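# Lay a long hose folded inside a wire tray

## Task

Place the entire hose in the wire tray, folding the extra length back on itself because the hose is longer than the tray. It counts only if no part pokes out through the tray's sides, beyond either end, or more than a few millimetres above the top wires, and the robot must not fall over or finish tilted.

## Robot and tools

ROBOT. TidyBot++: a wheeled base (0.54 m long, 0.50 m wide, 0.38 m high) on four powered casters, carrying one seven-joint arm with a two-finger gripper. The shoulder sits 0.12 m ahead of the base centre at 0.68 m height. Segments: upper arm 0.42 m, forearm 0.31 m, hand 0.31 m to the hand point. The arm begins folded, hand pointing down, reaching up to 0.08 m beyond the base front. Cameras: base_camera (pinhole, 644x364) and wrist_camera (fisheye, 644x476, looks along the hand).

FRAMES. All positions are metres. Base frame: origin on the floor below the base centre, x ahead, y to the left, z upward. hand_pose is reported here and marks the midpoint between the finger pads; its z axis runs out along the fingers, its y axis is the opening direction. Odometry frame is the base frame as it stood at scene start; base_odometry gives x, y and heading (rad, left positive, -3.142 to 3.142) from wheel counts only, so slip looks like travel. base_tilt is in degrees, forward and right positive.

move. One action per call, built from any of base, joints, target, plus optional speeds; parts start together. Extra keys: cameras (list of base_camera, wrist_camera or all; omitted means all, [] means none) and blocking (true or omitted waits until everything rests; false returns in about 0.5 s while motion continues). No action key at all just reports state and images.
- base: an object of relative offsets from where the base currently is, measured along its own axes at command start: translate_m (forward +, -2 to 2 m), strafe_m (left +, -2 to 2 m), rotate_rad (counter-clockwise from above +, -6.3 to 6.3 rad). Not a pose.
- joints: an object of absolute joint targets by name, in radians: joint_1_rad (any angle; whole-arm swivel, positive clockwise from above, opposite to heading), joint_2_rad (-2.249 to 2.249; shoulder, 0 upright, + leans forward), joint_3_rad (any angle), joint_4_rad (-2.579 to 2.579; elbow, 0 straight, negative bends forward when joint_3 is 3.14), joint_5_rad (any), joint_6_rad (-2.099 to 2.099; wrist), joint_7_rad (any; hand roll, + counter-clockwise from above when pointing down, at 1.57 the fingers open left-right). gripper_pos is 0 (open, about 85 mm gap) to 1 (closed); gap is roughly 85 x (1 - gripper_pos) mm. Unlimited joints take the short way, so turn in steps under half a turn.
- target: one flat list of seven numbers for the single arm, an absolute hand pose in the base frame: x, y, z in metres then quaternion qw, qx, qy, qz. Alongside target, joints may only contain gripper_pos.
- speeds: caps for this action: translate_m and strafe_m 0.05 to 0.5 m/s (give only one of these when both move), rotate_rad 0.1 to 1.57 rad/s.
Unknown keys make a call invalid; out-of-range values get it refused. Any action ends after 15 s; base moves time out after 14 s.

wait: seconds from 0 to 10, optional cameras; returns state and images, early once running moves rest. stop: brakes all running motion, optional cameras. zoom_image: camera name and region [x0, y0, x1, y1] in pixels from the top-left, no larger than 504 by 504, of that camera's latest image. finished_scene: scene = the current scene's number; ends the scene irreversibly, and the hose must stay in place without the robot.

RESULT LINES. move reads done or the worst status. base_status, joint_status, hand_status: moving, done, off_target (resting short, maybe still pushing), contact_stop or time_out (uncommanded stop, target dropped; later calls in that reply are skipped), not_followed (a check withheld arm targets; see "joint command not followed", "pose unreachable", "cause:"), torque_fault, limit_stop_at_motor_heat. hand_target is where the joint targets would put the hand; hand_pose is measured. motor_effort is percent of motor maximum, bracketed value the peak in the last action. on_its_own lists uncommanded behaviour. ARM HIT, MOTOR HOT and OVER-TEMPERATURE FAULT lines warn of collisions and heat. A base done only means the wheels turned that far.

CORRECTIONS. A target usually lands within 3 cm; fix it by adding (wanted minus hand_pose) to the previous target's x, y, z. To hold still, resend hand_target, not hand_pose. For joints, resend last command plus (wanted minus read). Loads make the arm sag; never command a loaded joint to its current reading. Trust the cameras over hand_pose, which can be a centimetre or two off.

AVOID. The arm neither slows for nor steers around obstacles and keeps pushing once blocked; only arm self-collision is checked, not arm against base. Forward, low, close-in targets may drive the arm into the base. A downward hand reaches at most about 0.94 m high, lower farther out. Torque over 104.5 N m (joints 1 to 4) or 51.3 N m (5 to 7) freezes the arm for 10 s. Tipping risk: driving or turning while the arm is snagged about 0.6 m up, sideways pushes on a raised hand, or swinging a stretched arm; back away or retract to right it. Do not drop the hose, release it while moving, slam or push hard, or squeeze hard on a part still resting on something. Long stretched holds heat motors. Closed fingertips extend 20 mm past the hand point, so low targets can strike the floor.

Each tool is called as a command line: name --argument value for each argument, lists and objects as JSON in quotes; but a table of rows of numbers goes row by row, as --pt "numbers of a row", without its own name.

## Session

move

Scene clock: 0.00 s.
base_odometry: x=+0.000 y=+0.000 heading=+0.000
base_tilt: forward=+0.0 right=-0.1
base_status: not commanded
joint_positions: joint_1_rad=+0.022 joint_2_rad=-0.344 joint_3_rad=+3.124 joint_4_rad=-2.550 joint_5_rad=+0.039 joint_6_rad=-0.904 joint_7_rad=+1.605 gripper_pos=+0.000
joint_status: not commanded
motor_effort: joint_1_rad=+1 joint_2_rad=-1 joint_3_rad=+0 joint_4_rad=+15 joint_5_rad=+1 joint_6_rad=+1 joint_7_rad=+0
hand_pose: x=+0.2398 y=-0.0094 z=+0.5803 quat_wxyz=(+0.019, +0.999, +0.026, +0.016) (m; base frame)
hand_target: x=+0.2412 y=-0.0094 z=+0.5811 quat_wxyz=(+0.019, +0.999, +0.026, +0.017) (m; base frame)
hand_status: not commanded
pictures: base_camera, wrist_camera

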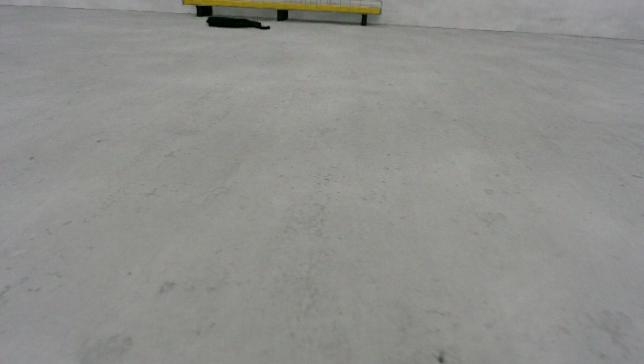

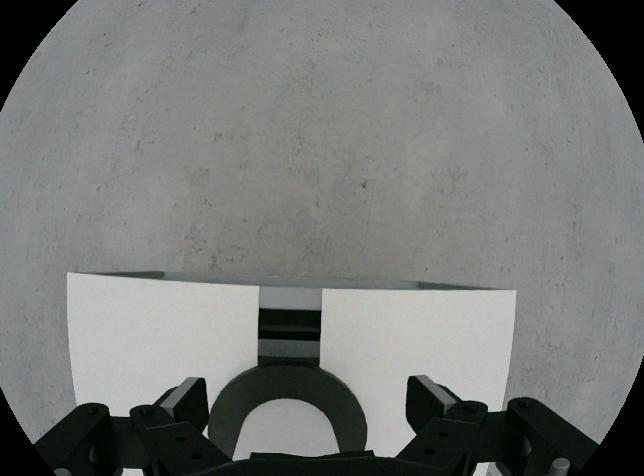

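zoom_image --camera "base_camera" --region '[160, 0, 420, 60]'

Scaled by 1.938.

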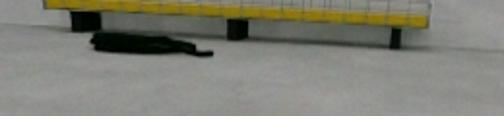

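move --base '{"translate_m": 2.0, "strafe_m": 0.6, "rotate_rad": -0.45}' --joints '{"joint_1_rad": 0.0, "joint_2_rad": 0.3, "joint_3_rad": 3.14, "joint_4_rad": -2.0, "joint_5_rad": 0.0, "joint_6_rad": -0.55, "joint_7_rad": 1.57}'

Scene clock: 7.20 s.
move: done
base_odometry: x=+2.000 y=+0.600 heading=-0.450
base_tilt: forward=+0.0 right=-0.1
base_status: done
joint_positions: joint_1_rad=+0.006 joint_2_rad=+0.286 joint_3_rad=+3.124 joint_4_rad=-2.025 joint_5_rad=+0.039 joint_6_rad=-0.625 joint_7_rad=+1.605 gripper_pos=+0.000
joint_status: all done
motor_effort: joint_1_rad=+0(2) joint_2_rad=-24(26) joint_3_rad=-1(2) joint_4_rad=+15(17) joint_5_rad=+1(2) joint_6_rad=+2(2) joint_7_rad=+0(1)
hand_pose: x=+0.5329 y=-0.0008 z=+0.5687 quat_wxyz=(+0.012, +0.994, +0.037, +0.102) (m; base frame)
hand_target: x=+0.5672 y=+0.0021 z=+0.5762 quat_wxyz=(+0.000, +0.989, +0.000, +0.145) (m; base frame)
hand_status: not commanded
pictures: base_camera, wrist_camera

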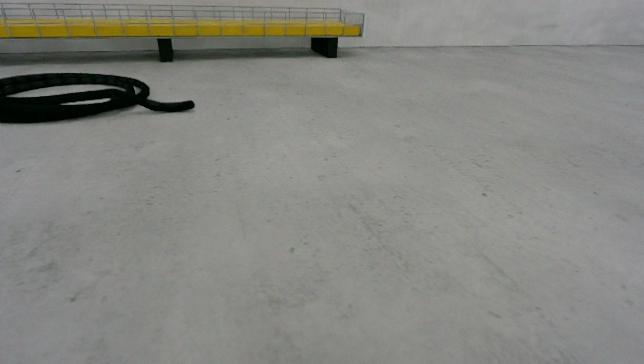

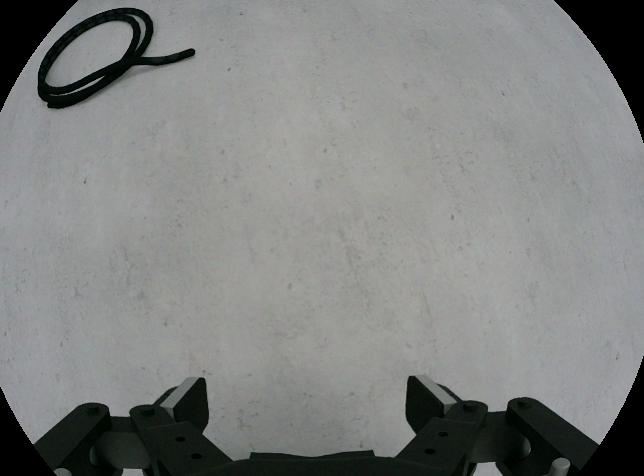

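move --base '{"translate_m": 0.2, "strafe_m": 0.75, "rotate_rad": 0.28}'

Scene clock: 10.97 s.
move: done
base_odometry: x=+2.507 y=+1.189 heading=-0.170
base_tilt: forward=+0.0 right=-0.1
base_status: done
joint_positions: joint_1_rad=-0.003 joint_2_rad=+0.288 joint_3_rad=+3.137 joint_4_rad=-2.023 joint_5_rad=+0.039 joint_6_rad=-0.623 joint_7_rad=+1.605 gripper_pos=+0.000
joint_status: not commanded
motor_effort: joint_1_rad=+1(4) joint_2_rad=-24(26) joint_3_rad=+0(3) joint_4_rad=+15(16) joint_5_rad=+1(1) joint_6_rad=+2(3) joint_7_rad=-1(1)
hand_pose: x=+0.5347 y=-0.0022 z=+0.5688 quat_wxyz=(+0.014, +0.994, +0.036, +0.103) (m; base frame)
hand_target: x=+0.5672 y=+0.0021 z=+0.5762 quat_wxyz=(+0.000, +0.989, +0.000, +0.145) (m; base frame)
hand_status: not commanded
pictures: base_camera, wrist_camera

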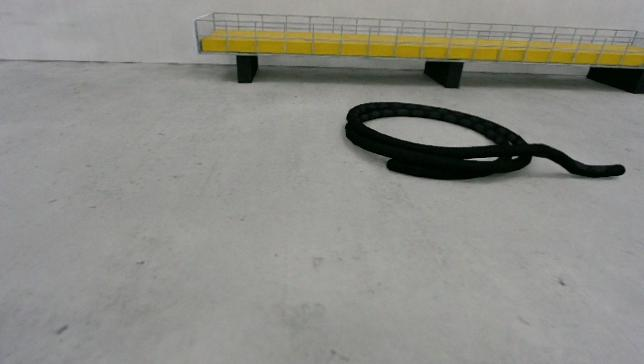

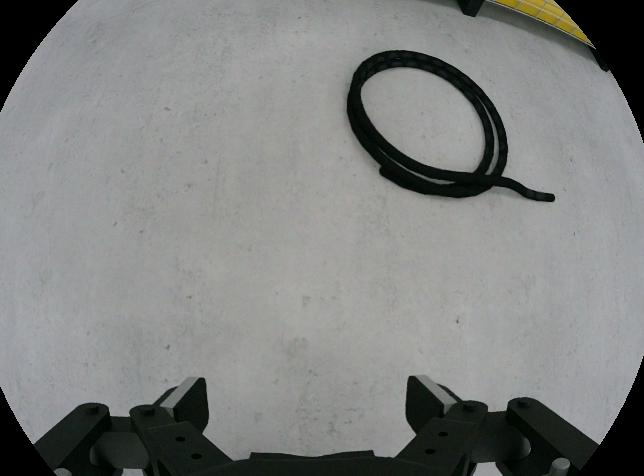

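move --base '{"strafe_m": -0.45, "rotate_rad": 0.0}'

Scene clock: 14.23 s.
move: done
base_odometry: x=+2.431 y=+0.745 heading=-0.169
base_tilt: forward=+0.0 right=-0.1
base_status: done
joint_positions: joint_1_rad=+0.003 joint_2_rad=+0.288 joint_3_rad=+3.137 joint_4_rad=-2.023 joint_5_rad=+0.039 joint_6_rad=-0.623 joint_7_rad=+1.605 gripper_pos=+0.000
joint_status: not commanded
motor_effort: joint_1_rad=+1(3) joint_2_rad=-25(26) joint_3_rad=+0(2) joint_4_rad=+14(15) joint_5_rad=+1(1) joint_6_rad=+2(2) joint_7_rad=-1(1)
hand_pose: x=+0.5348 y=-0.0049 z=+0.5688 quat_wxyz=(+0.014, +0.994, +0.032, +0.103) (m; base frame)
hand_target: x=+0.5672 y=+0.0021 z=+0.5762 quat_wxyz=(+0.000, +0.989, +0.000, +0.145) (m; base frame)
hand_status: not commanded
pictures: base_camera, wrist_camera

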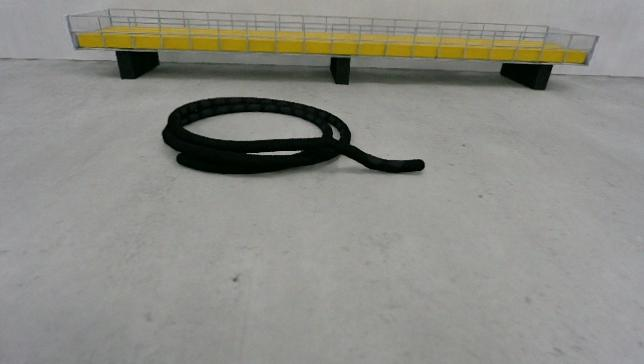

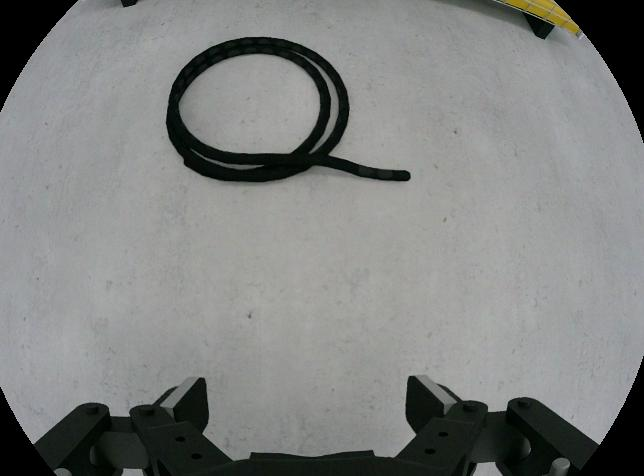

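zoom_image --camera "wrist_camera" --region '[150, 20, 430, 200]'

zoom_image --camera "base_camera" --region '[150, 80, 440, 190]'

zoom_image --camera "base_camera" --region '[0, 0, 322, 100]'

zoom_image --camera "base_camera" --region '[322, 0, 644, 100]'

Scaled by 1.800.

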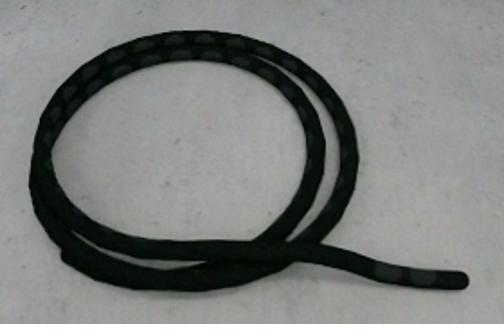

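Scaled by 1.738.

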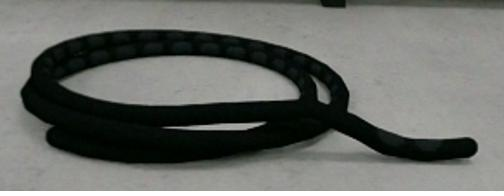

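Scaled by 1.565.

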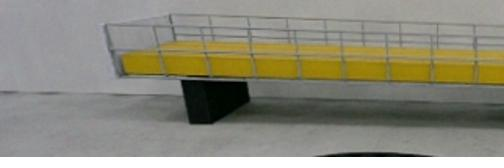

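Scaled by 1.565.

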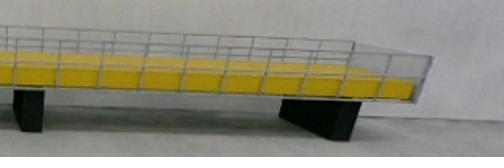

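move --base '{"translate_m": 0.30, "strafe_m": -0.045, "rotate_rad": 0.06}' --joints '{"joint_1_rad": 0, "joint_2_rad": 0.86, "joint_3_rad": 3.14, "joint_4_rad": -1.89, "joint_5_rad": 0, "joint_6_rad": -0.40, "joint_7_rad": 3.14, "gripper_pos": 0}'

Scene clock: 23.83 s.
move: done
base_odometry: x=+2.719 y=+0.650 heading=-0.109
base_tilt: forward=+0.0 right=-0.1
base_status: done
joint_positions: joint_1_rad=-0.004 joint_2_rad=+0.847 joint_3_rad=+3.137 joint_4_rad=-1.915 joint_5_rad=+0.039 joint_6_rad=-0.479 joint_7_rad=+3.086 gripper_pos=+0.000
joint_status: all done
motor_effort: joint_1_rad=+1(3) joint_2_rad=-34(36) joint_3_rad=-1(2) joint_4_rad=+7(17) joint_5_rad=+1(2) joint_6_rad=-1(4) joint_7_rad=+0(1)
hand_pose: x=+0.5200 y=+0.0001 z=+0.3589 quat_wxyz=(-0.029, +0.711, +0.702, -0.040) (m; base frame)
hand_target: x=+0.5552 y=+0.0022 z=+0.3545 quat_wxyz=(-0.003, +0.707, +0.707, -0.003) (m; base frame)
hand_status: not commanded
pictures: base_camera, wrist_camera

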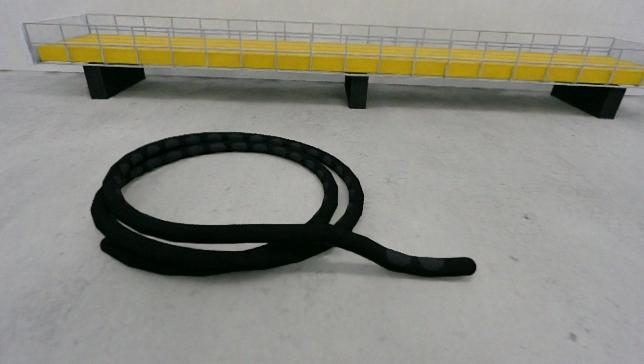

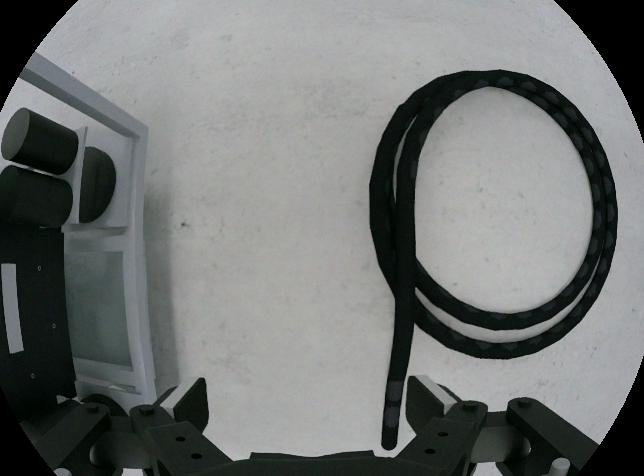

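zoom_image --camera "wrist_camera" --region '[350, 50, 630, 450]'

zoom_image --camera "base_camera" --region '[80, 120, 400, 290]'

Scaled by 1.260.

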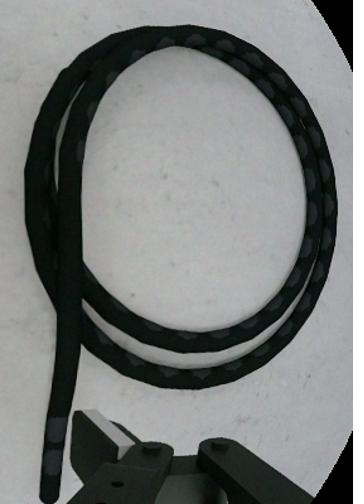

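Scaled by 1.575.

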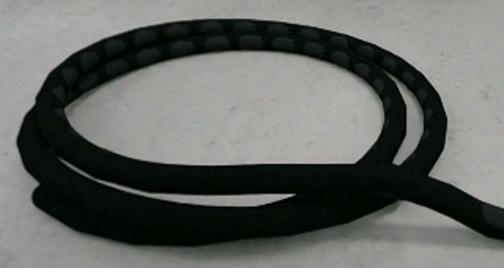

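move --base '{"translate_m": 0.005, "strafe_m": -0.055}' --joints '{"joint_1_rad": 0, "joint_2_rad": 1.39, "joint_3_rad": 3.14, "joint_4_rad": -1.517, "joint_5_rad": 0, "joint_6_rad": -0.15, "joint_7_rad": 3.19, "gripper_pos": 0.15}'

Scene clock: 26.97 s.
move: done
base_odometry: x=+2.718 y=+0.594 heading=-0.108
base_tilt: forward=+0.0 right=-0.1
base_status: done
joint_positions: joint_1_rad=+0.004 joint_2_rad=+1.375 joint_3_rad=+3.137 joint_4_rad=-1.544 joint_5_rad=+0.039 joint_6_rad=-0.231 joint_7_rad=+3.138 gripper_pos=+0.150
joint_status: all done
motor_effort: joint_1_rad=+1(3) joint_2_rad=-40(43) joint_3_rad=-1(3) joint_4_rad=+5(8) joint_5_rad=+1(2) joint_6_rad=+0(3) joint_7_rad=+0(1)
hand_pose: x=+0.5986 y=-0.0003 z=+0.1460 quat_wxyz=(-0.002, +0.696, +0.718, -0.004) (m; base frame)
hand_target: x=+0.6323 y=+0.0024 z=+0.1416 quat_wxyz=(+0.030, +0.689, +0.723, +0.030) (m; base frame)
hand_status: not commanded
pictures: base_camera, wrist_camera

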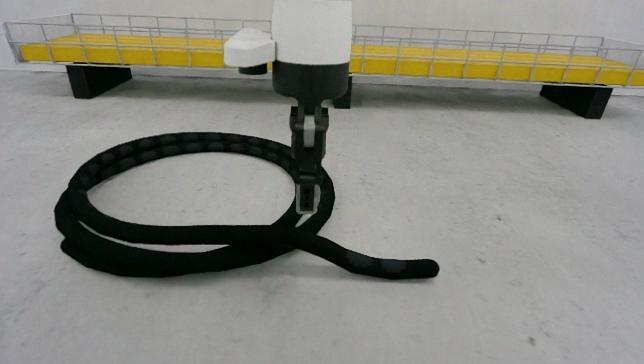

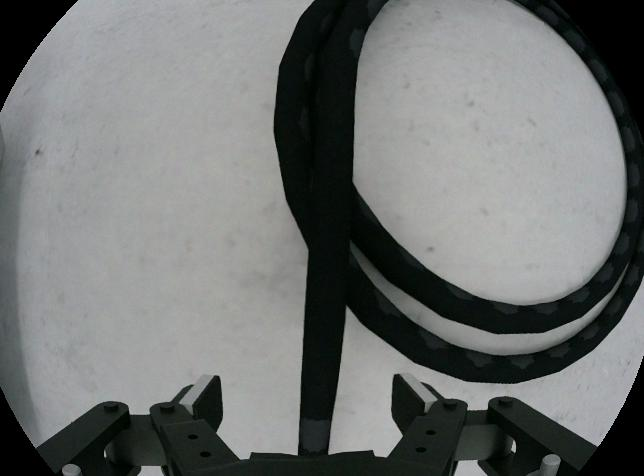

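move --base '{"translate_m": 0.006, "strafe_m": -0.03}' --joints '{"joint_1_rad": 0, "joint_2_rad": 1.64, "joint_3_rad": 3.14, "joint_4_rad": -1.295, "joint_5_rad": 0, "joint_6_rad": -0.127, "joint_7_rad": 3.19, "gripper_pos": 0.3}'

Scene clock: 28.87 s.
move: done
base_odometry: x=+2.721 y=+0.564 heading=-0.109
base_tilt: forward=+0.0 right=-0.1
base_status: done
joint_positions: joint_1_rad=+0.005 joint_2_rad=+1.633 joint_3_rad=+3.137 joint_4_rad=-1.320 joint_5_rad=+0.039 joint_6_rad=-0.204 joint_7_rad=+3.138 gripper_pos=+0.300
joint_status: all done
motor_effort: joint_1_rad=+1(4) joint_2_rad=-41(45) joint_3_rad=-1(3) joint_4_rad=+4(6) joint_5_rad=+1(2) joint_6_rad=+0(1) joint_7_rad=-1(1)
hand_pose: x=+0.5930 y=-0.0007 z=+0.0356 quat_wxyz=(-0.005, +0.697, +0.717, -0.007) (m; base frame)
hand_target: x=+0.6280 y=+0.0023 z=+0.0347 quat_wxyz=(+0.028, +0.689, +0.723, +0.028) (m; base frame)
hand_status: not commanded
pictures: base_camera, wrist_camera

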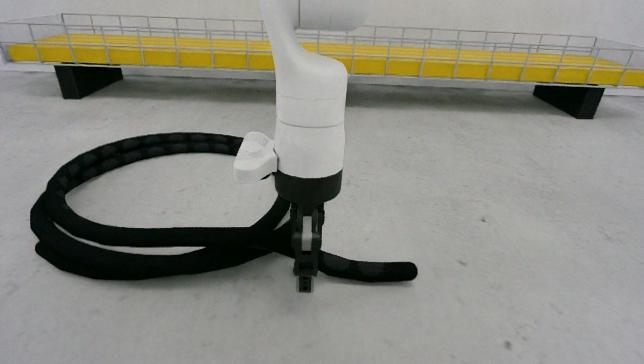

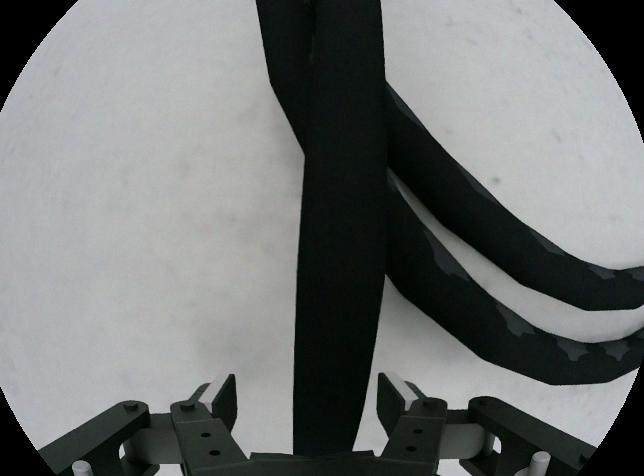

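move --joints '{"gripper_pos": 0.8}' --cameras '[]'

move --joints '{"joint_1_rad": 0, "joint_2_rad": 0.70, "joint_3_rad": 3.14, "joint_4_rad": -1.88, "joint_5_rad": 0, "joint_6_rad": -0.56, "joint_7_rad": 3.14}'

Scene clock: 30.87 s.
move: off_target
base_odometry: x=+2.721 y=+0.564 heading=-0.109
base_tilt: forward=+0.0 right=-0.1
base_status: not commanded
joint_positions: joint_1_rad=+0.005 joint_2_rad=+1.633 joint_3_rad=+3.137 joint_4_rad=-1.318 joint_5_rad=+0.039 joint_6_rad=-0.203 joint_7_rad=+3.138 gripper_pos=+0.747
joint_status: gripper_pos off_target (ended at +0.747, target +0.800)
motor_effort: joint_1_rad=+1(2) joint_2_rad=-40(41) joint_3_rad=-1(1) joint_4_rad=+4(4) joint_5_rad=+1(1) joint_6_rad=+0(1) joint_7_rad=+0(1)
hand_pose: x=+0.5946 y=-0.0007 z=+0.0357 quat_wxyz=(-0.003, +0.697, +0.717, -0.005) (m; base frame)
hand_target: x=+0.6280 y=+0.0023 z=+0.0347 quat_wxyz=(+0.028, +0.689, +0.723, +0.028) (m; base frame)
hand_status: not commanded
pictures: none
No camera images: "cameras" was empty.

Scene clock: 33.10 s.
move: done
base_odometry: x=+2.721 y=+0.564 heading=-0.109
base_tilt: forward=+0.0 right=-0.1
base_status: not commanded
joint_positions: joint_1_rad=+0.005 joint_2_rad=+0.725 joint_3_rad=+3.137 joint_4_rad=-1.866 joint_5_rad=+0.039 joint_6_rad=-0.483 joint_7_rad=+3.138 gripper_pos=+0.747
joint_status: all done
motor_effort: joint_1_rad=+1(2) joint_2_rad=-38(48) joint_3_rad=-1(3) joint_4_rad=+12(13) joint_5_rad=+0(2) joint_6_rad=+1(3) joint_7_rad=+0(2)
hand_pose: x=+0.5834 y=-0.0043 z=+0.4185 quat_wxyz=(+0.030, +0.697, +0.717, +0.018) (m; base frame)
hand_target: x=+0.5580 y=+0.0021 z=+0.4263 quat_wxyz=(+0.000, +0.707, +0.707, +0.001) (m; base frame)
hand_status: not commanded
pictures: base_camera, wrist_camera

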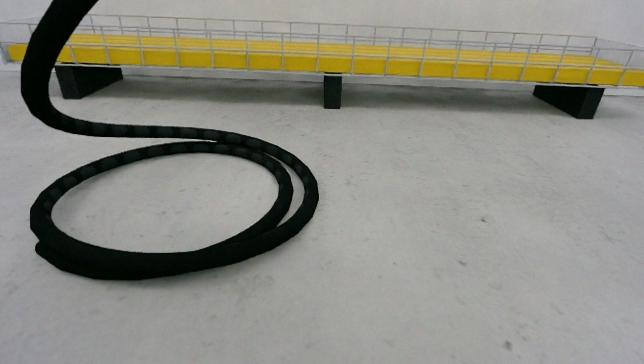

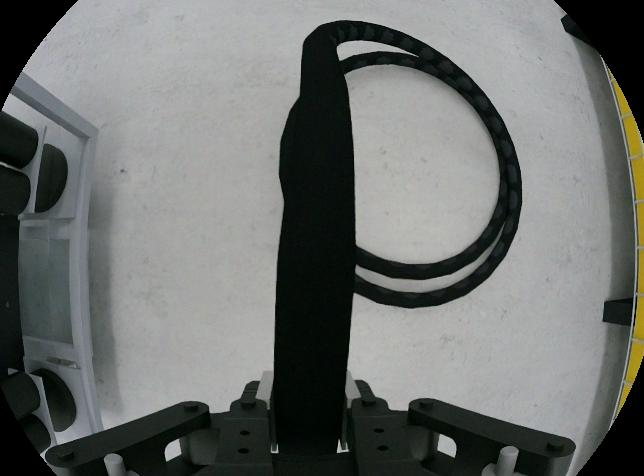

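move --base '{"strafe_m": 0.74}' --speeds '{"strafe_m": 0.3}'

Scene clock: 37.30 s.
move: done
base_odometry: x=+2.801 y=+1.300 heading=-0.109
base_tilt: forward=+0.0 right=-0.1
base_status: done
joint_positions: joint_1_rad=+0.010 joint_2_rad=+0.724 joint_3_rad=+3.141 joint_4_rad=-1.868 joint_5_rad=+0.039 joint_6_rad=-0.488 joint_7_rad=+3.138 gripper_pos=+0.747
joint_status: not commanded
motor_effort: joint_1_rad=-2(2) joint_2_rad=-38(39) joint_3_rad=-5(5) joint_4_rad=+12(12) joint_5_rad=+0(1) joint_6_rad=+1(2) joint_7_rad=+1(1)
hand_pose: x=+0.5809 y=-0.0083 z=+0.4183 quat_wxyz=(+0.028, +0.699, +0.714, +0.015) (m; base frame)
hand_target: x=+0.5580 y=+0.0021 z=+0.4263 quat_wxyz=(+0.000, +0.707, +0.707, +0.001) (m; base frame)
hand_status: not commanded
pictures: base_camera, wrist_camera

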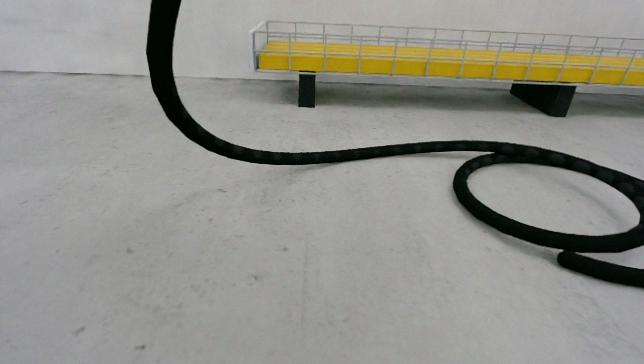

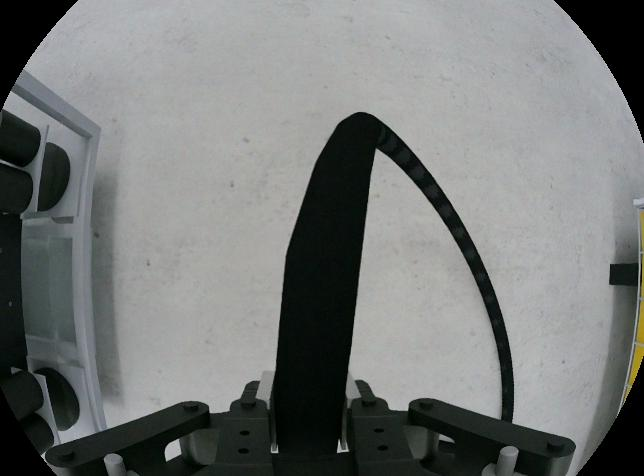

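move --base '{"translate_m": 0.45}' --speeds '{"translate_m": 0.3}' --joints '{"joint_1_rad": 0, "joint_2_rad": 0.46, "joint_3_rad": 3.14, "joint_4_rad": -1.77, "joint_5_rad": 0, "joint_6_rad": -0.93, "joint_7_rad": 3.14}'

Scene clock: 40.27 s.
move: done
base_odometry: x=+3.249 y=+1.251 heading=-0.109
base_tilt: forward=+0.0 right=-0.1
base_status: done
joint_positions: joint_1_rad=+0.010 joint_2_rad=+0.479 joint_3_rad=+3.141 joint_4_rad=-1.808 joint_5_rad=+0.039 joint_6_rad=-0.870 joint_7_rad=+3.138 gripper_pos=+0.747
joint_status: all done
motor_effort: joint_1_rad=-1(3) joint_2_rad=-35(40) joint_3_rad=-3(5) joint_4_rad=+17(18) joint_5_rad=-1(3) joint_6_rad=+3(3) joint_7_rad=+0(2)
hand_pose: x=+0.5451 y=-0.0117 z=+0.5376 quat_wxyz=(+0.005, +0.703, +0.711, -0.016) (m; base frame)
hand_target: x=+0.5485 y=+0.0021 z=+0.5551 quat_wxyz=(-0.007, +0.707, +0.707, -0.006) (m; base frame)
hand_status: not commanded
pictures: base_camera, wrist_camera

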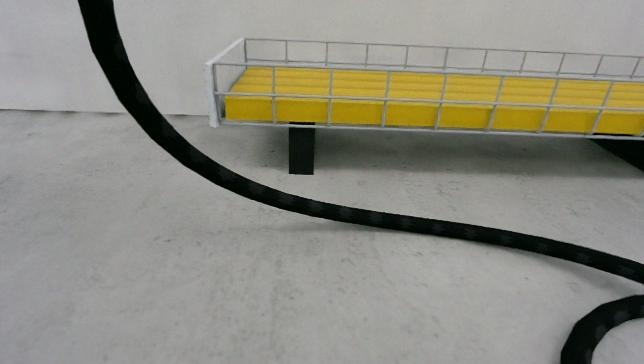

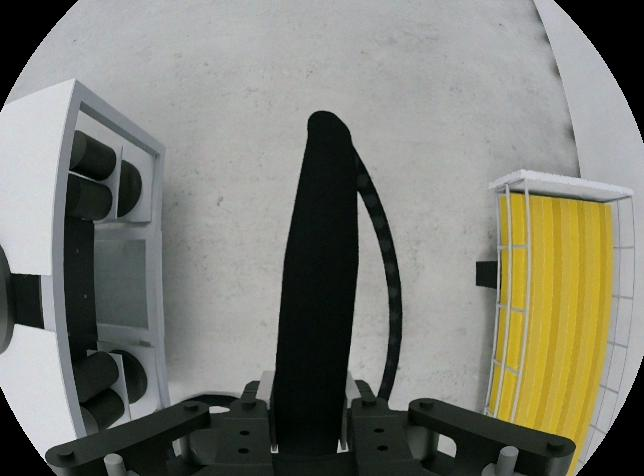

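zoom_image --camera "wrist_camera" --region '[464, 150, 644, 300]'

zoom_image --camera "base_camera" --region '[190, 30, 440, 190]'

Scaled by 2.800.

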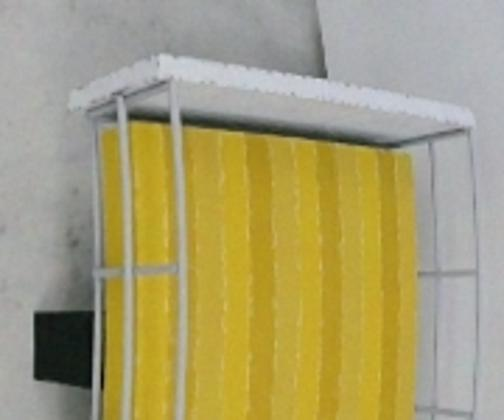

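Scaled by 2.016.

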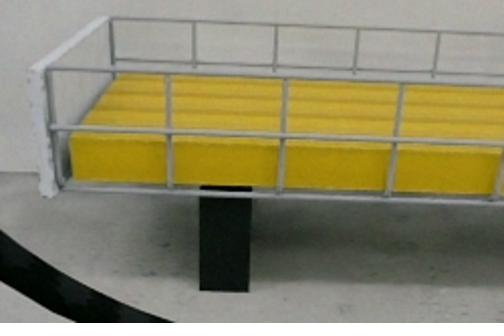

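move --base '{"translate_m": 0.38}' --speeds '{"translate_m": 0.25}' --joints '{"joint_1_rad": 0, "joint_2_rad": 0.41, "joint_3_rad": 3.14, "joint_4_rad": -1.25, "joint_5_rad": 0, "joint_6_rad": -1.50, "joint_7_rad": 3.25}'

Scene clock: 46.57 s.
move: off_target
base_odometry: x=+3.627 y=+1.210 heading=-0.108
base_tilt: forward=+0.0 right=-0.1
base_status: done
joint_positions: joint_1_rad=+0.010 joint_2_rad=+0.443 joint_3_rad=+3.141 joint_4_rad=-1.309 joint_5_rad=+0.039 joint_6_rad=-1.448 joint_7_rad=+3.198 gripper_pos=+0.747
joint_status: joint_4_rad off_target (ended at -1.309, target -1.250); the others done
motor_effort: joint_1_rad=+0(2) joint_2_rad=-39(41) joint_3_rad=-2(4) joint_4_rad=+23(23) joint_5_rad=-3(4) joint_6_rad=+4(4) joint_7_rad=+0(1)
hand_pose: x=+0.5904 y=-0.0150 z=+0.6947 quat_wxyz=(-0.008, +0.688, +0.725, -0.034) (m; base frame)
hand_target: x=+0.5941 y=+0.0020 z=+0.7285 quat_wxyz=(-0.007, +0.667, +0.745, -0.006) (m; base frame)
hand_status: not commanded
pictures: base_camera, wrist_camera

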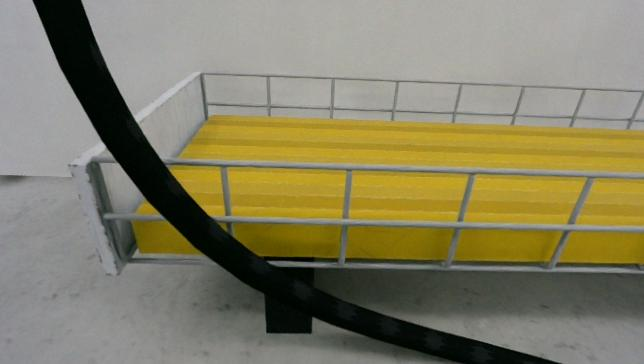

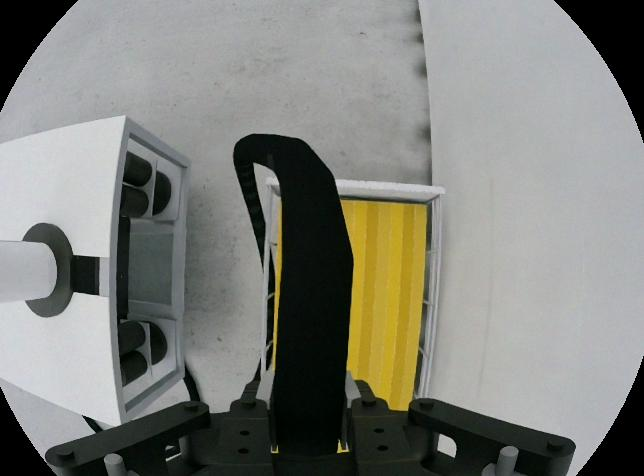

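move --joints '{"joint_1_rad": 0, "joint_2_rad": 0.588, "joint_3_rad": 3.14, "joint_4_rad": -1.385, "joint_5_rad": 0, "joint_6_rad": -1.09, "joint_7_rad": 2.2}'

Scene clock: 49.93 s.
move: off_target
base_odometry: x=+3.627 y=+1.210 heading=-0.108
base_tilt: forward=+0.0 right=-0.1
base_status: not commanded
joint_positions: joint_1_rad=+0.010 joint_2_rad=+0.588 joint_3_rad=+3.141 joint_4_rad=-1.397 joint_5_rad=+0.039 joint_6_rad=-1.211 joint_7_rad=+2.257 gripper_pos=+0.747
joint_status: joint_6_rad off_target (ended at -1.211, target -1.090); the others done
motor_effort: joint_1_rad=+1(1) joint_2_rad=-38(41) joint_3_rad=-1(3) joint_4_rad=+21(24) joint_5_rad=+0(4) joint_6_rad=+6(7) joint_7_rad=-1(2)
hand_pose: x=+0.6233 y=-0.0146 z=+0.5947 quat_wxyz=(+0.007, +0.940, +0.339, -0.032) (m; base frame)
hand_target: x=+0.6661 y=+0.0022 z=+0.5985 quat_wxyz=(+0.012, +0.950, +0.310, +0.038) (m; base frame)
hand_status: not commanded
pictures: base_camera, wrist_camera

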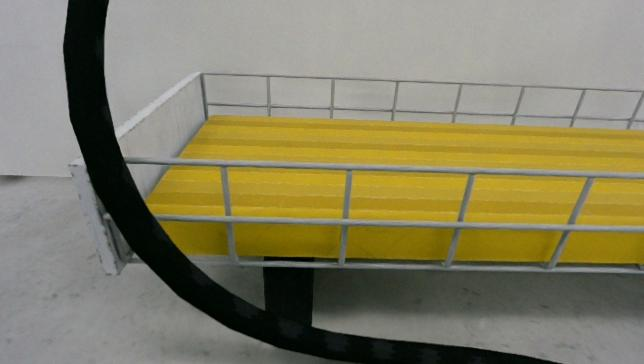

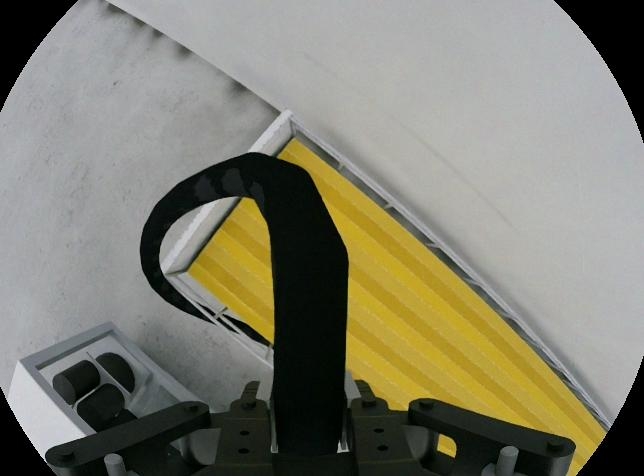

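move --joints '{"joint_1_rad": 0.22, "joint_2_rad": 1.02, "joint_3_rad": 3.14, "joint_4_rad": -1.225, "joint_5_rad": 0, "joint_6_rad": -0.82, "joint_7_rad": 3.24}'

Scene clock: 53.73 s.
move: off_target
base_odometry: x=+3.627 y=+1.210 heading=-0.108
base_tilt: forward=+0.0 right=-0.1
base_status: not commanded
joint_positions: joint_1_rad=+0.216 joint_2_rad=+1.025 joint_3_rad=+3.141 joint_4_rad=-1.281 joint_5_rad=+0.039 joint_6_rad=-0.935 joint_7_rad=+3.198 gripper_pos=+0.747
joint_status: joint_4_rad off_target (ended at -1.281, target -1.225); joint_6_rad off_target (ended at -0.935, target -0.820); the others done
motor_effort: joint_1_rad=+1(2) joint_2_rad=-47(51) joint_3_rad=-2(4) joint_4_rad=+18(22) joint_5_rad=-2(4) joint_6_rad=+4(7) joint_7_rad=-3(3)
hand_pose: x=+0.6664 y=-0.1286 z=+0.3797 quat_wxyz=(-0.030, +0.752, +0.657, -0.042) (m; base frame)
hand_target: x=+0.7323 y=-0.1348 z=+0.3954 quat_wxyz=(+0.031, +0.748, +0.663, +0.023) (m; base frame)
hand_status: not commanded
pictures: base_camera, wrist_camera

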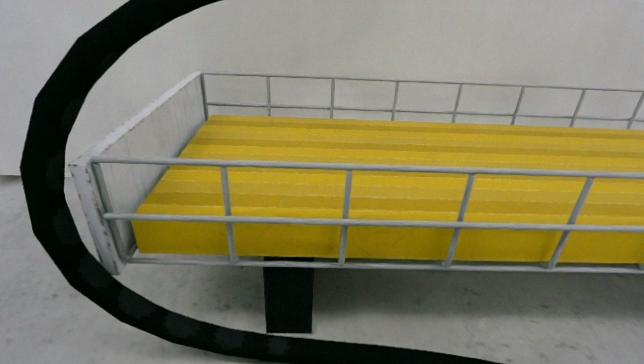

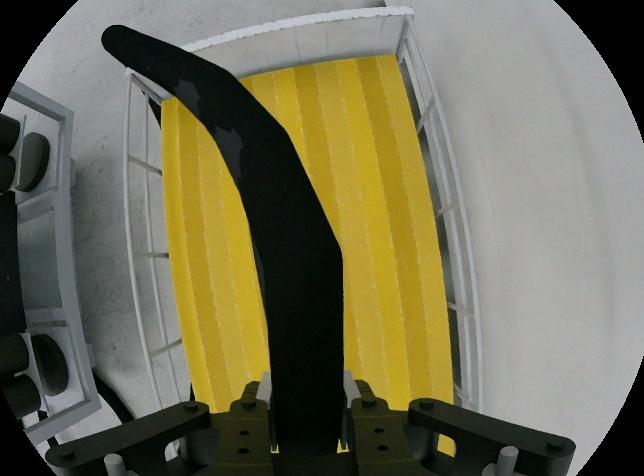

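move --joints '{"joint_1_rad": 0.55, "joint_2_rad": 1.165, "joint_3_rad": 3.14, "joint_4_rad": -1.0, "joint_5_rad": 0, "joint_6_rad": -0.87, "joint_7_rad": 3.65}'

Scene clock: 57.03 s.
move: off_target
base_odometry: x=+3.627 y=+1.210 heading=-0.108
base_tilt: forward=+0.0 right=-0.1
base_status: not commanded
joint_positions: joint_1_rad=+0.463 joint_2_rad=+1.240 joint_3_rad=+3.094 joint_4_rad=-1.137 joint_5_rad=+0.028 joint_6_rad=-0.934 joint_7_rad=+3.609 gripper_pos=+0.747
joint_status: joint_1_rad off_target (ended at +0.463, target +0.550); joint_2_rad off_target (ended at +1.240, target +1.165); joint_3_rad off_target (ended at +3.094, target +3.140); joint_4_rad off_target (ended at -1.137, target -1.000); the others done
motor_effort: joint_1_rad=+16(17) joint_2_rad=-63(67) joint_3_rad=+10(11) joint_4_rad=+30(31) joint_5_rad=+6(6) joint_6_rad=+13(14) joint_7_rad=-2(4)
hand_pose: x=+0.6319 y=-0.2325 z=+0.2855 quat_wxyz=(-0.084, +0.689, +0.719, -0.016) (m; base frame)
hand_target: x=+0.7000 y=-0.3536 z=+0.3624 quat_wxyz=(+0.051, +0.720, +0.691, +0.014) (m; base frame)
hand_status: not commanded
pictures: base_camera, wrist_camera

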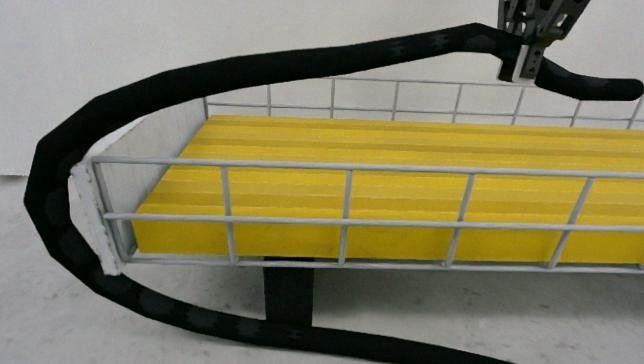

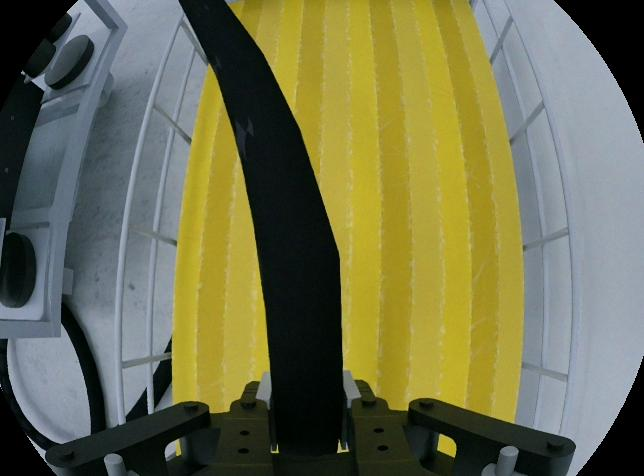

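move --joints '{"joint_1_rad": 0.2, "joint_2_rad": 0.475, "joint_3_rad": 3.14, "joint_4_rad": -1.24, "joint_5_rad": 0, "joint_6_rad": -1.41, "joint_7_rad": 3.2}' --cameras '[]'

move --joints '{"joint_1_rad": 0.65, "joint_2_rad": 0.475, "joint_3_rad": 3.14, "joint_4_rad": -1.24, "joint_5_rad": 0, "joint_6_rad": -1.41, "joint_7_rad": 3.65}'

Scene clock: 59.77 s.
move: off_target
base_odometry: x=+3.627 y=+1.210 heading=-0.108
base_tilt: forward=+0.0 right=-0.1
base_status: not commanded
joint_positions: joint_1_rad=+0.157 joint_2_rad=+0.606 joint_3_rad=+3.094 joint_4_rad=-1.326 joint_5_rad=+0.021 joint_6_rad=-1.355 joint_7_rad=+3.248 gripper_pos=+0.749
joint_status: joint_1_rad off_target (ended at +0.157, target +0.200); joint_2_rad off_target (ended at +0.606, target +0.475); joint_3_rad off_target (ended at +3.094, target +3.140); joint_4_rad off_target (ended at -1.326, target -1.240); the others done
motor_effort: joint_1_rad=+10(17) joint_2_rad=-61(69) joint_3_rad=+5(10) joint_4_rad=+34(35) joint_5_rad=+6(7) joint_6_rad=+3(14) joint_7_rad=+0(3)
hand_pose: x=+0.6033 y=-0.0608 z=+0.6092 quat_wxyz=(-0.059, +0.707, +0.704, -0.043) (m; base frame)
hand_target: x=+0.6179 y=-0.0990 z=+0.6996 quat_wxyz=(+0.006, +0.755, +0.656, +0.005) (m; base frame)
hand_status: not commanded
pictures: none
No camera images: "cameras" was empty.

Scene clock: 61.53 s.
move: off_target
base_odometry: x=+3.627 y=+1.210 heading=-0.108
base_tilt: forward=+0.0 right=-0.1
base_status: not commanded
joint_positions: joint_1_rad=+0.572 joint_2_rad=+0.580 joint_3_rad=+3.086 joint_4_rad=-1.355 joint_5_rad=-0.017 joint_6_rad=-1.388 joint_7_rad=+3.591 gripper_pos=+0.749
joint_status: joint_1_rad off_target (ended at +0.572, target +0.650); joint_2_rad off_target (ended at +0.580, target +0.475); joint_3_rad off_target (ended at +3.086, target +3.140); joint_4_rad off_target (ended at -1.355, target -1.240); the others done
motor_effort: joint_1_rad=+14(20) joint_2_rad=-56(68) joint_3_rad=+9(12) joint_4_rad=+35(41) joint_5_rad=+10(13) joint_6_rad=+4(7) joint_7_rad=+1(1)
hand_pose: x=+0.5279 y=-0.2271 z=+0.6167 quat_wxyz=(-0.093, +0.731, +0.676, -0.004) (m; base frame)
hand_target: x=+0.5252 y=-0.3062 z=+0.6996 quat_wxyz=(+0.008, +0.755, +0.656, +0.002) (m; base frame)
hand_status: not commanded
pictures: base_camera, wrist_camera

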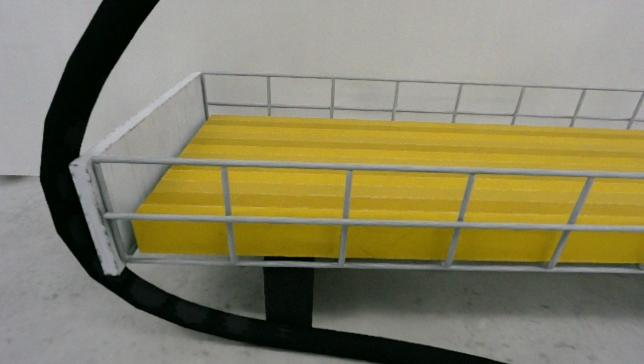

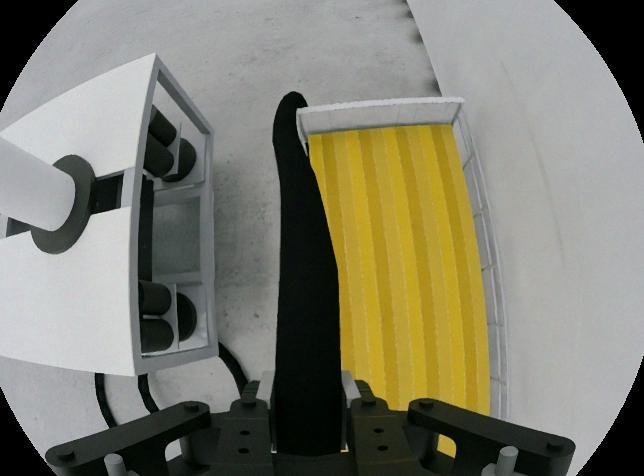

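move --base '{"translate_m": -0.5, "strafe_m": 0.08}' --speeds '{"translate_m": 0.3}' --joints '{"joint_1_rad": 0.0, "joint_2_rad": 0.40, "joint_3_rad": 3.14, "joint_4_rad": -1.35, "joint_5_rad": 0, "joint_6_rad": -1.40, "joint_7_rad": 3.6}'

Scene clock: 65.97 s.
move: done
base_odometry: x=+3.138 y=+1.344 heading=-0.108
base_tilt: forward=+0.0 right=-0.1
base_status: done
joint_positions: joint_1_rad=+0.019 joint_2_rad=+0.423 joint_3_rad=+3.131 joint_4_rad=-1.349 joint_5_rad=-0.017 joint_6_rad=-1.388 joint_7_rad=+3.593 gripper_pos=+0.749
joint_status: all done
motor_effort: joint_1_rad=-1(15) joint_2_rad=-36(57) joint_3_rad=-3(9) joint_4_rad=+20(35) joint_5_rad=-3(9) joint_6_rad=-1(4) joint_7_rad=+1(1)
hand_pose: x=+0.5937 y=+0.0024 z=+0.6916 quat_wxyz=(-0.014, +0.536, +0.844, +0.004) (m; base frame)
hand_target: x=+0.5895 y=+0.0020 z=+0.7020 quat_wxyz=(-0.004, +0.527, +0.850, -0.002) (m; base frame)
hand_status: not commanded
pictures: base_camera, wrist_camera

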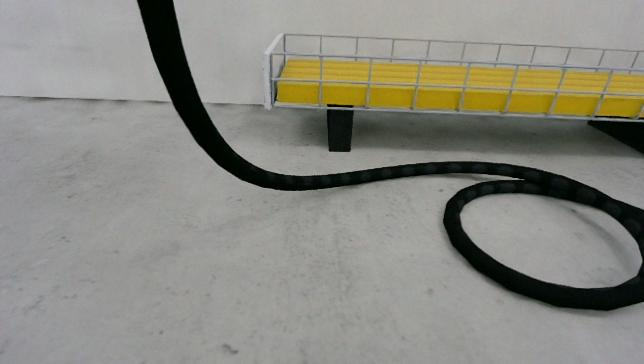

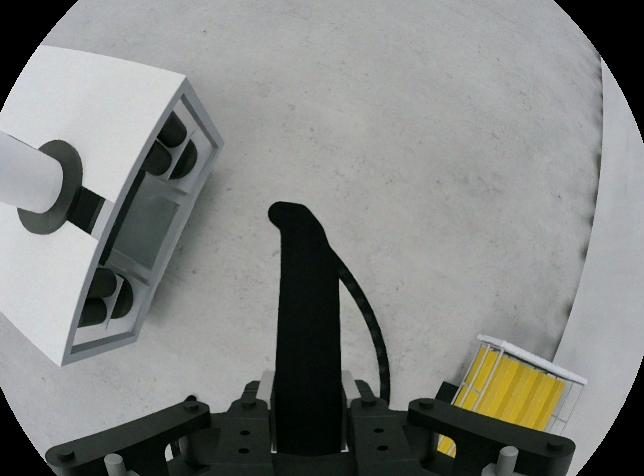

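move --base '{"strafe_m": -0.75}' --speeds '{"strafe_m": 0.35}' --joints '{"joint_7_rad": 3.19}'

Scene clock: 69.97 s.
move: done
base_odometry: x=+3.057 y=+0.598 heading=-0.109
base_tilt: forward=+0.0 right=-0.1
base_status: done
joint_positions: joint_1_rad=+0.003 joint_2_rad=+0.423 joint_3_rad=+3.131 joint_4_rad=-1.350 joint_5_rad=-0.017 joint_6_rad=-1.388 joint_7_rad=+3.229 gripper_pos=+0.749
joint_status: all done
motor_effort: joint_1_rad=+2(3) joint_2_rad=-36(37) joint_3_rad=+0(3) joint_4_rad=+21(21) joint_5_rad=+0(3) joint_6_rad=+0(1) joint_7_rad=-1(1)
hand_pose: x=+0.5935 y=+0.0098 z=+0.6915 quat_wxyz=(-0.014, +0.674, +0.738, +0.001) (m; base frame)
hand_target: x=+0.5895 y=+0.0020 z=+0.7020 quat_wxyz=(-0.003, +0.689, +0.725, -0.003) (m; base frame)
hand_status: not commanded
pictures: base_camera, wrist_camera

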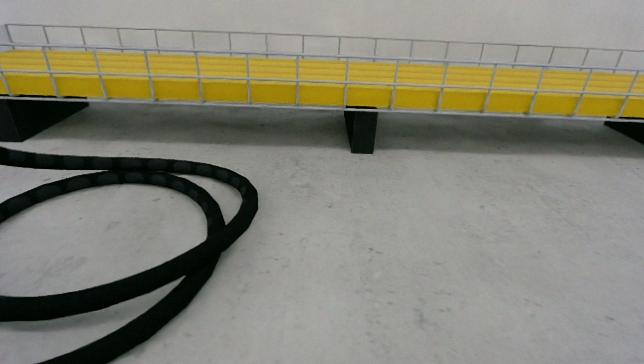

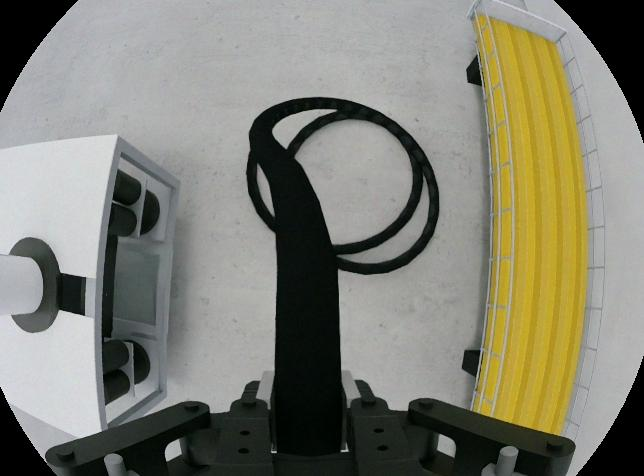

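move --base '{"strafe_m": -0.46}' --speeds '{"strafe_m": 0.35}' --joints '{"joint_7_rad": 4.2}'

Scene clock: 72.93 s.
move: done
base_odometry: x=+3.007 y=+0.140 heading=-0.109
base_tilt: forward=+0.0 right=-0.1
base_status: done
joint_positions: joint_1_rad=-0.003 joint_2_rad=+0.423 joint_3_rad=+3.131 joint_4_rad=-1.350 joint_5_rad=-0.017 joint_6_rad=-1.388 joint_7_rad=+4.147 gripper_pos=+0.749
joint_status: all done
motor_effort: joint_1_rad=+2(4) joint_2_rad=-35(37) joint_3_rad=+0(1) joint_4_rad=+20(21) joint_5_rad=+1(1) joint_6_rad=-2(2) joint_7_rad=+0(1)
hand_pose: x=+0.5935 y=+0.0128 z=+0.6915 quat_wxyz=(-0.012, +0.274, +0.962, +0.008) (m; base frame)
hand_target: x=+0.5895 y=+0.0020 z=+0.7020 quat_wxyz=(-0.004, +0.253, +0.968, -0.001) (m; base frame)
hand_status: not commanded
pictures: base_camera, wrist_camera

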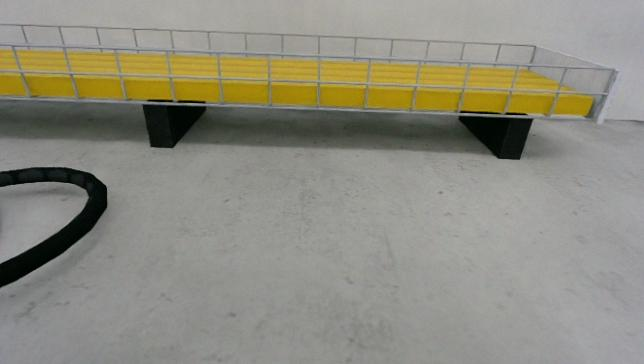

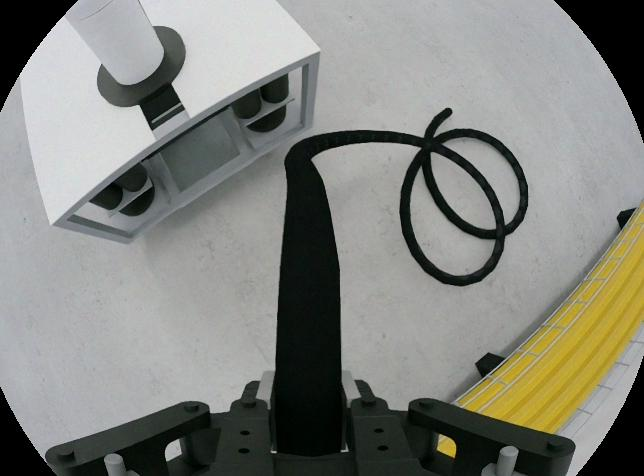

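move --base '{"translate_m": 0.5, "strafe_m": -0.12}' --speeds '{"translate_m": 0.3}' --joints '{"joint_7_rad": 5.1}'

Scene clock: 76.23 s.
move: done
base_odometry: x=+3.491 y=-0.034 heading=-0.109
base_tilt: forward=+0.0 right=-0.1
base_status: done
joint_positions: joint_1_rad=-0.003 joint_2_rad=+0.419 joint_3_rad=+3.131 joint_4_rad=-1.350 joint_5_rad=-0.017 joint_6_rad=-1.388 joint_7_rad=+5.045 gripper_pos=+0.749
joint_status: all done
motor_effort: joint_1_rad=+2(3) joint_2_rad=-34(38) joint_3_rad=+0(1) joint_4_rad=+18(21) joint_5_rad=+3(3) joint_6_rad=-2(3) joint_7_rad=+1(1)
hand_pose: x=+0.5933 y=+0.0128 z=+0.6932 quat_wxyz=(-0.006, -0.170, +0.985, +0.012) (m; base frame)
hand_target: x=+0.5895 y=+0.0020 z=+0.7020 quat_wxyz=(-0.004, -0.193, +0.981, +0.001) (m; base frame)
hand_status: not commanded
pictures: base_camera, wrist_camera

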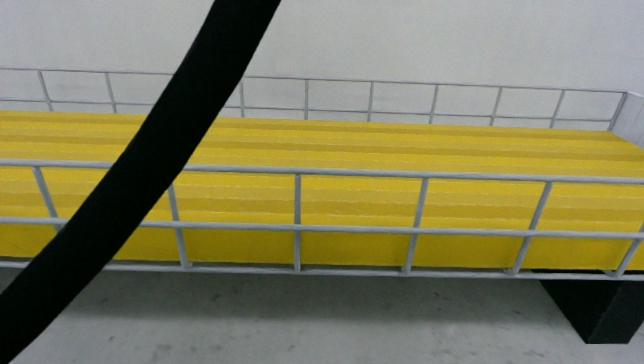

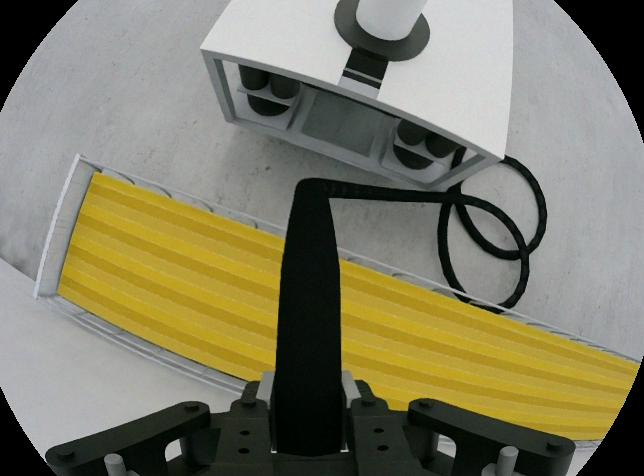

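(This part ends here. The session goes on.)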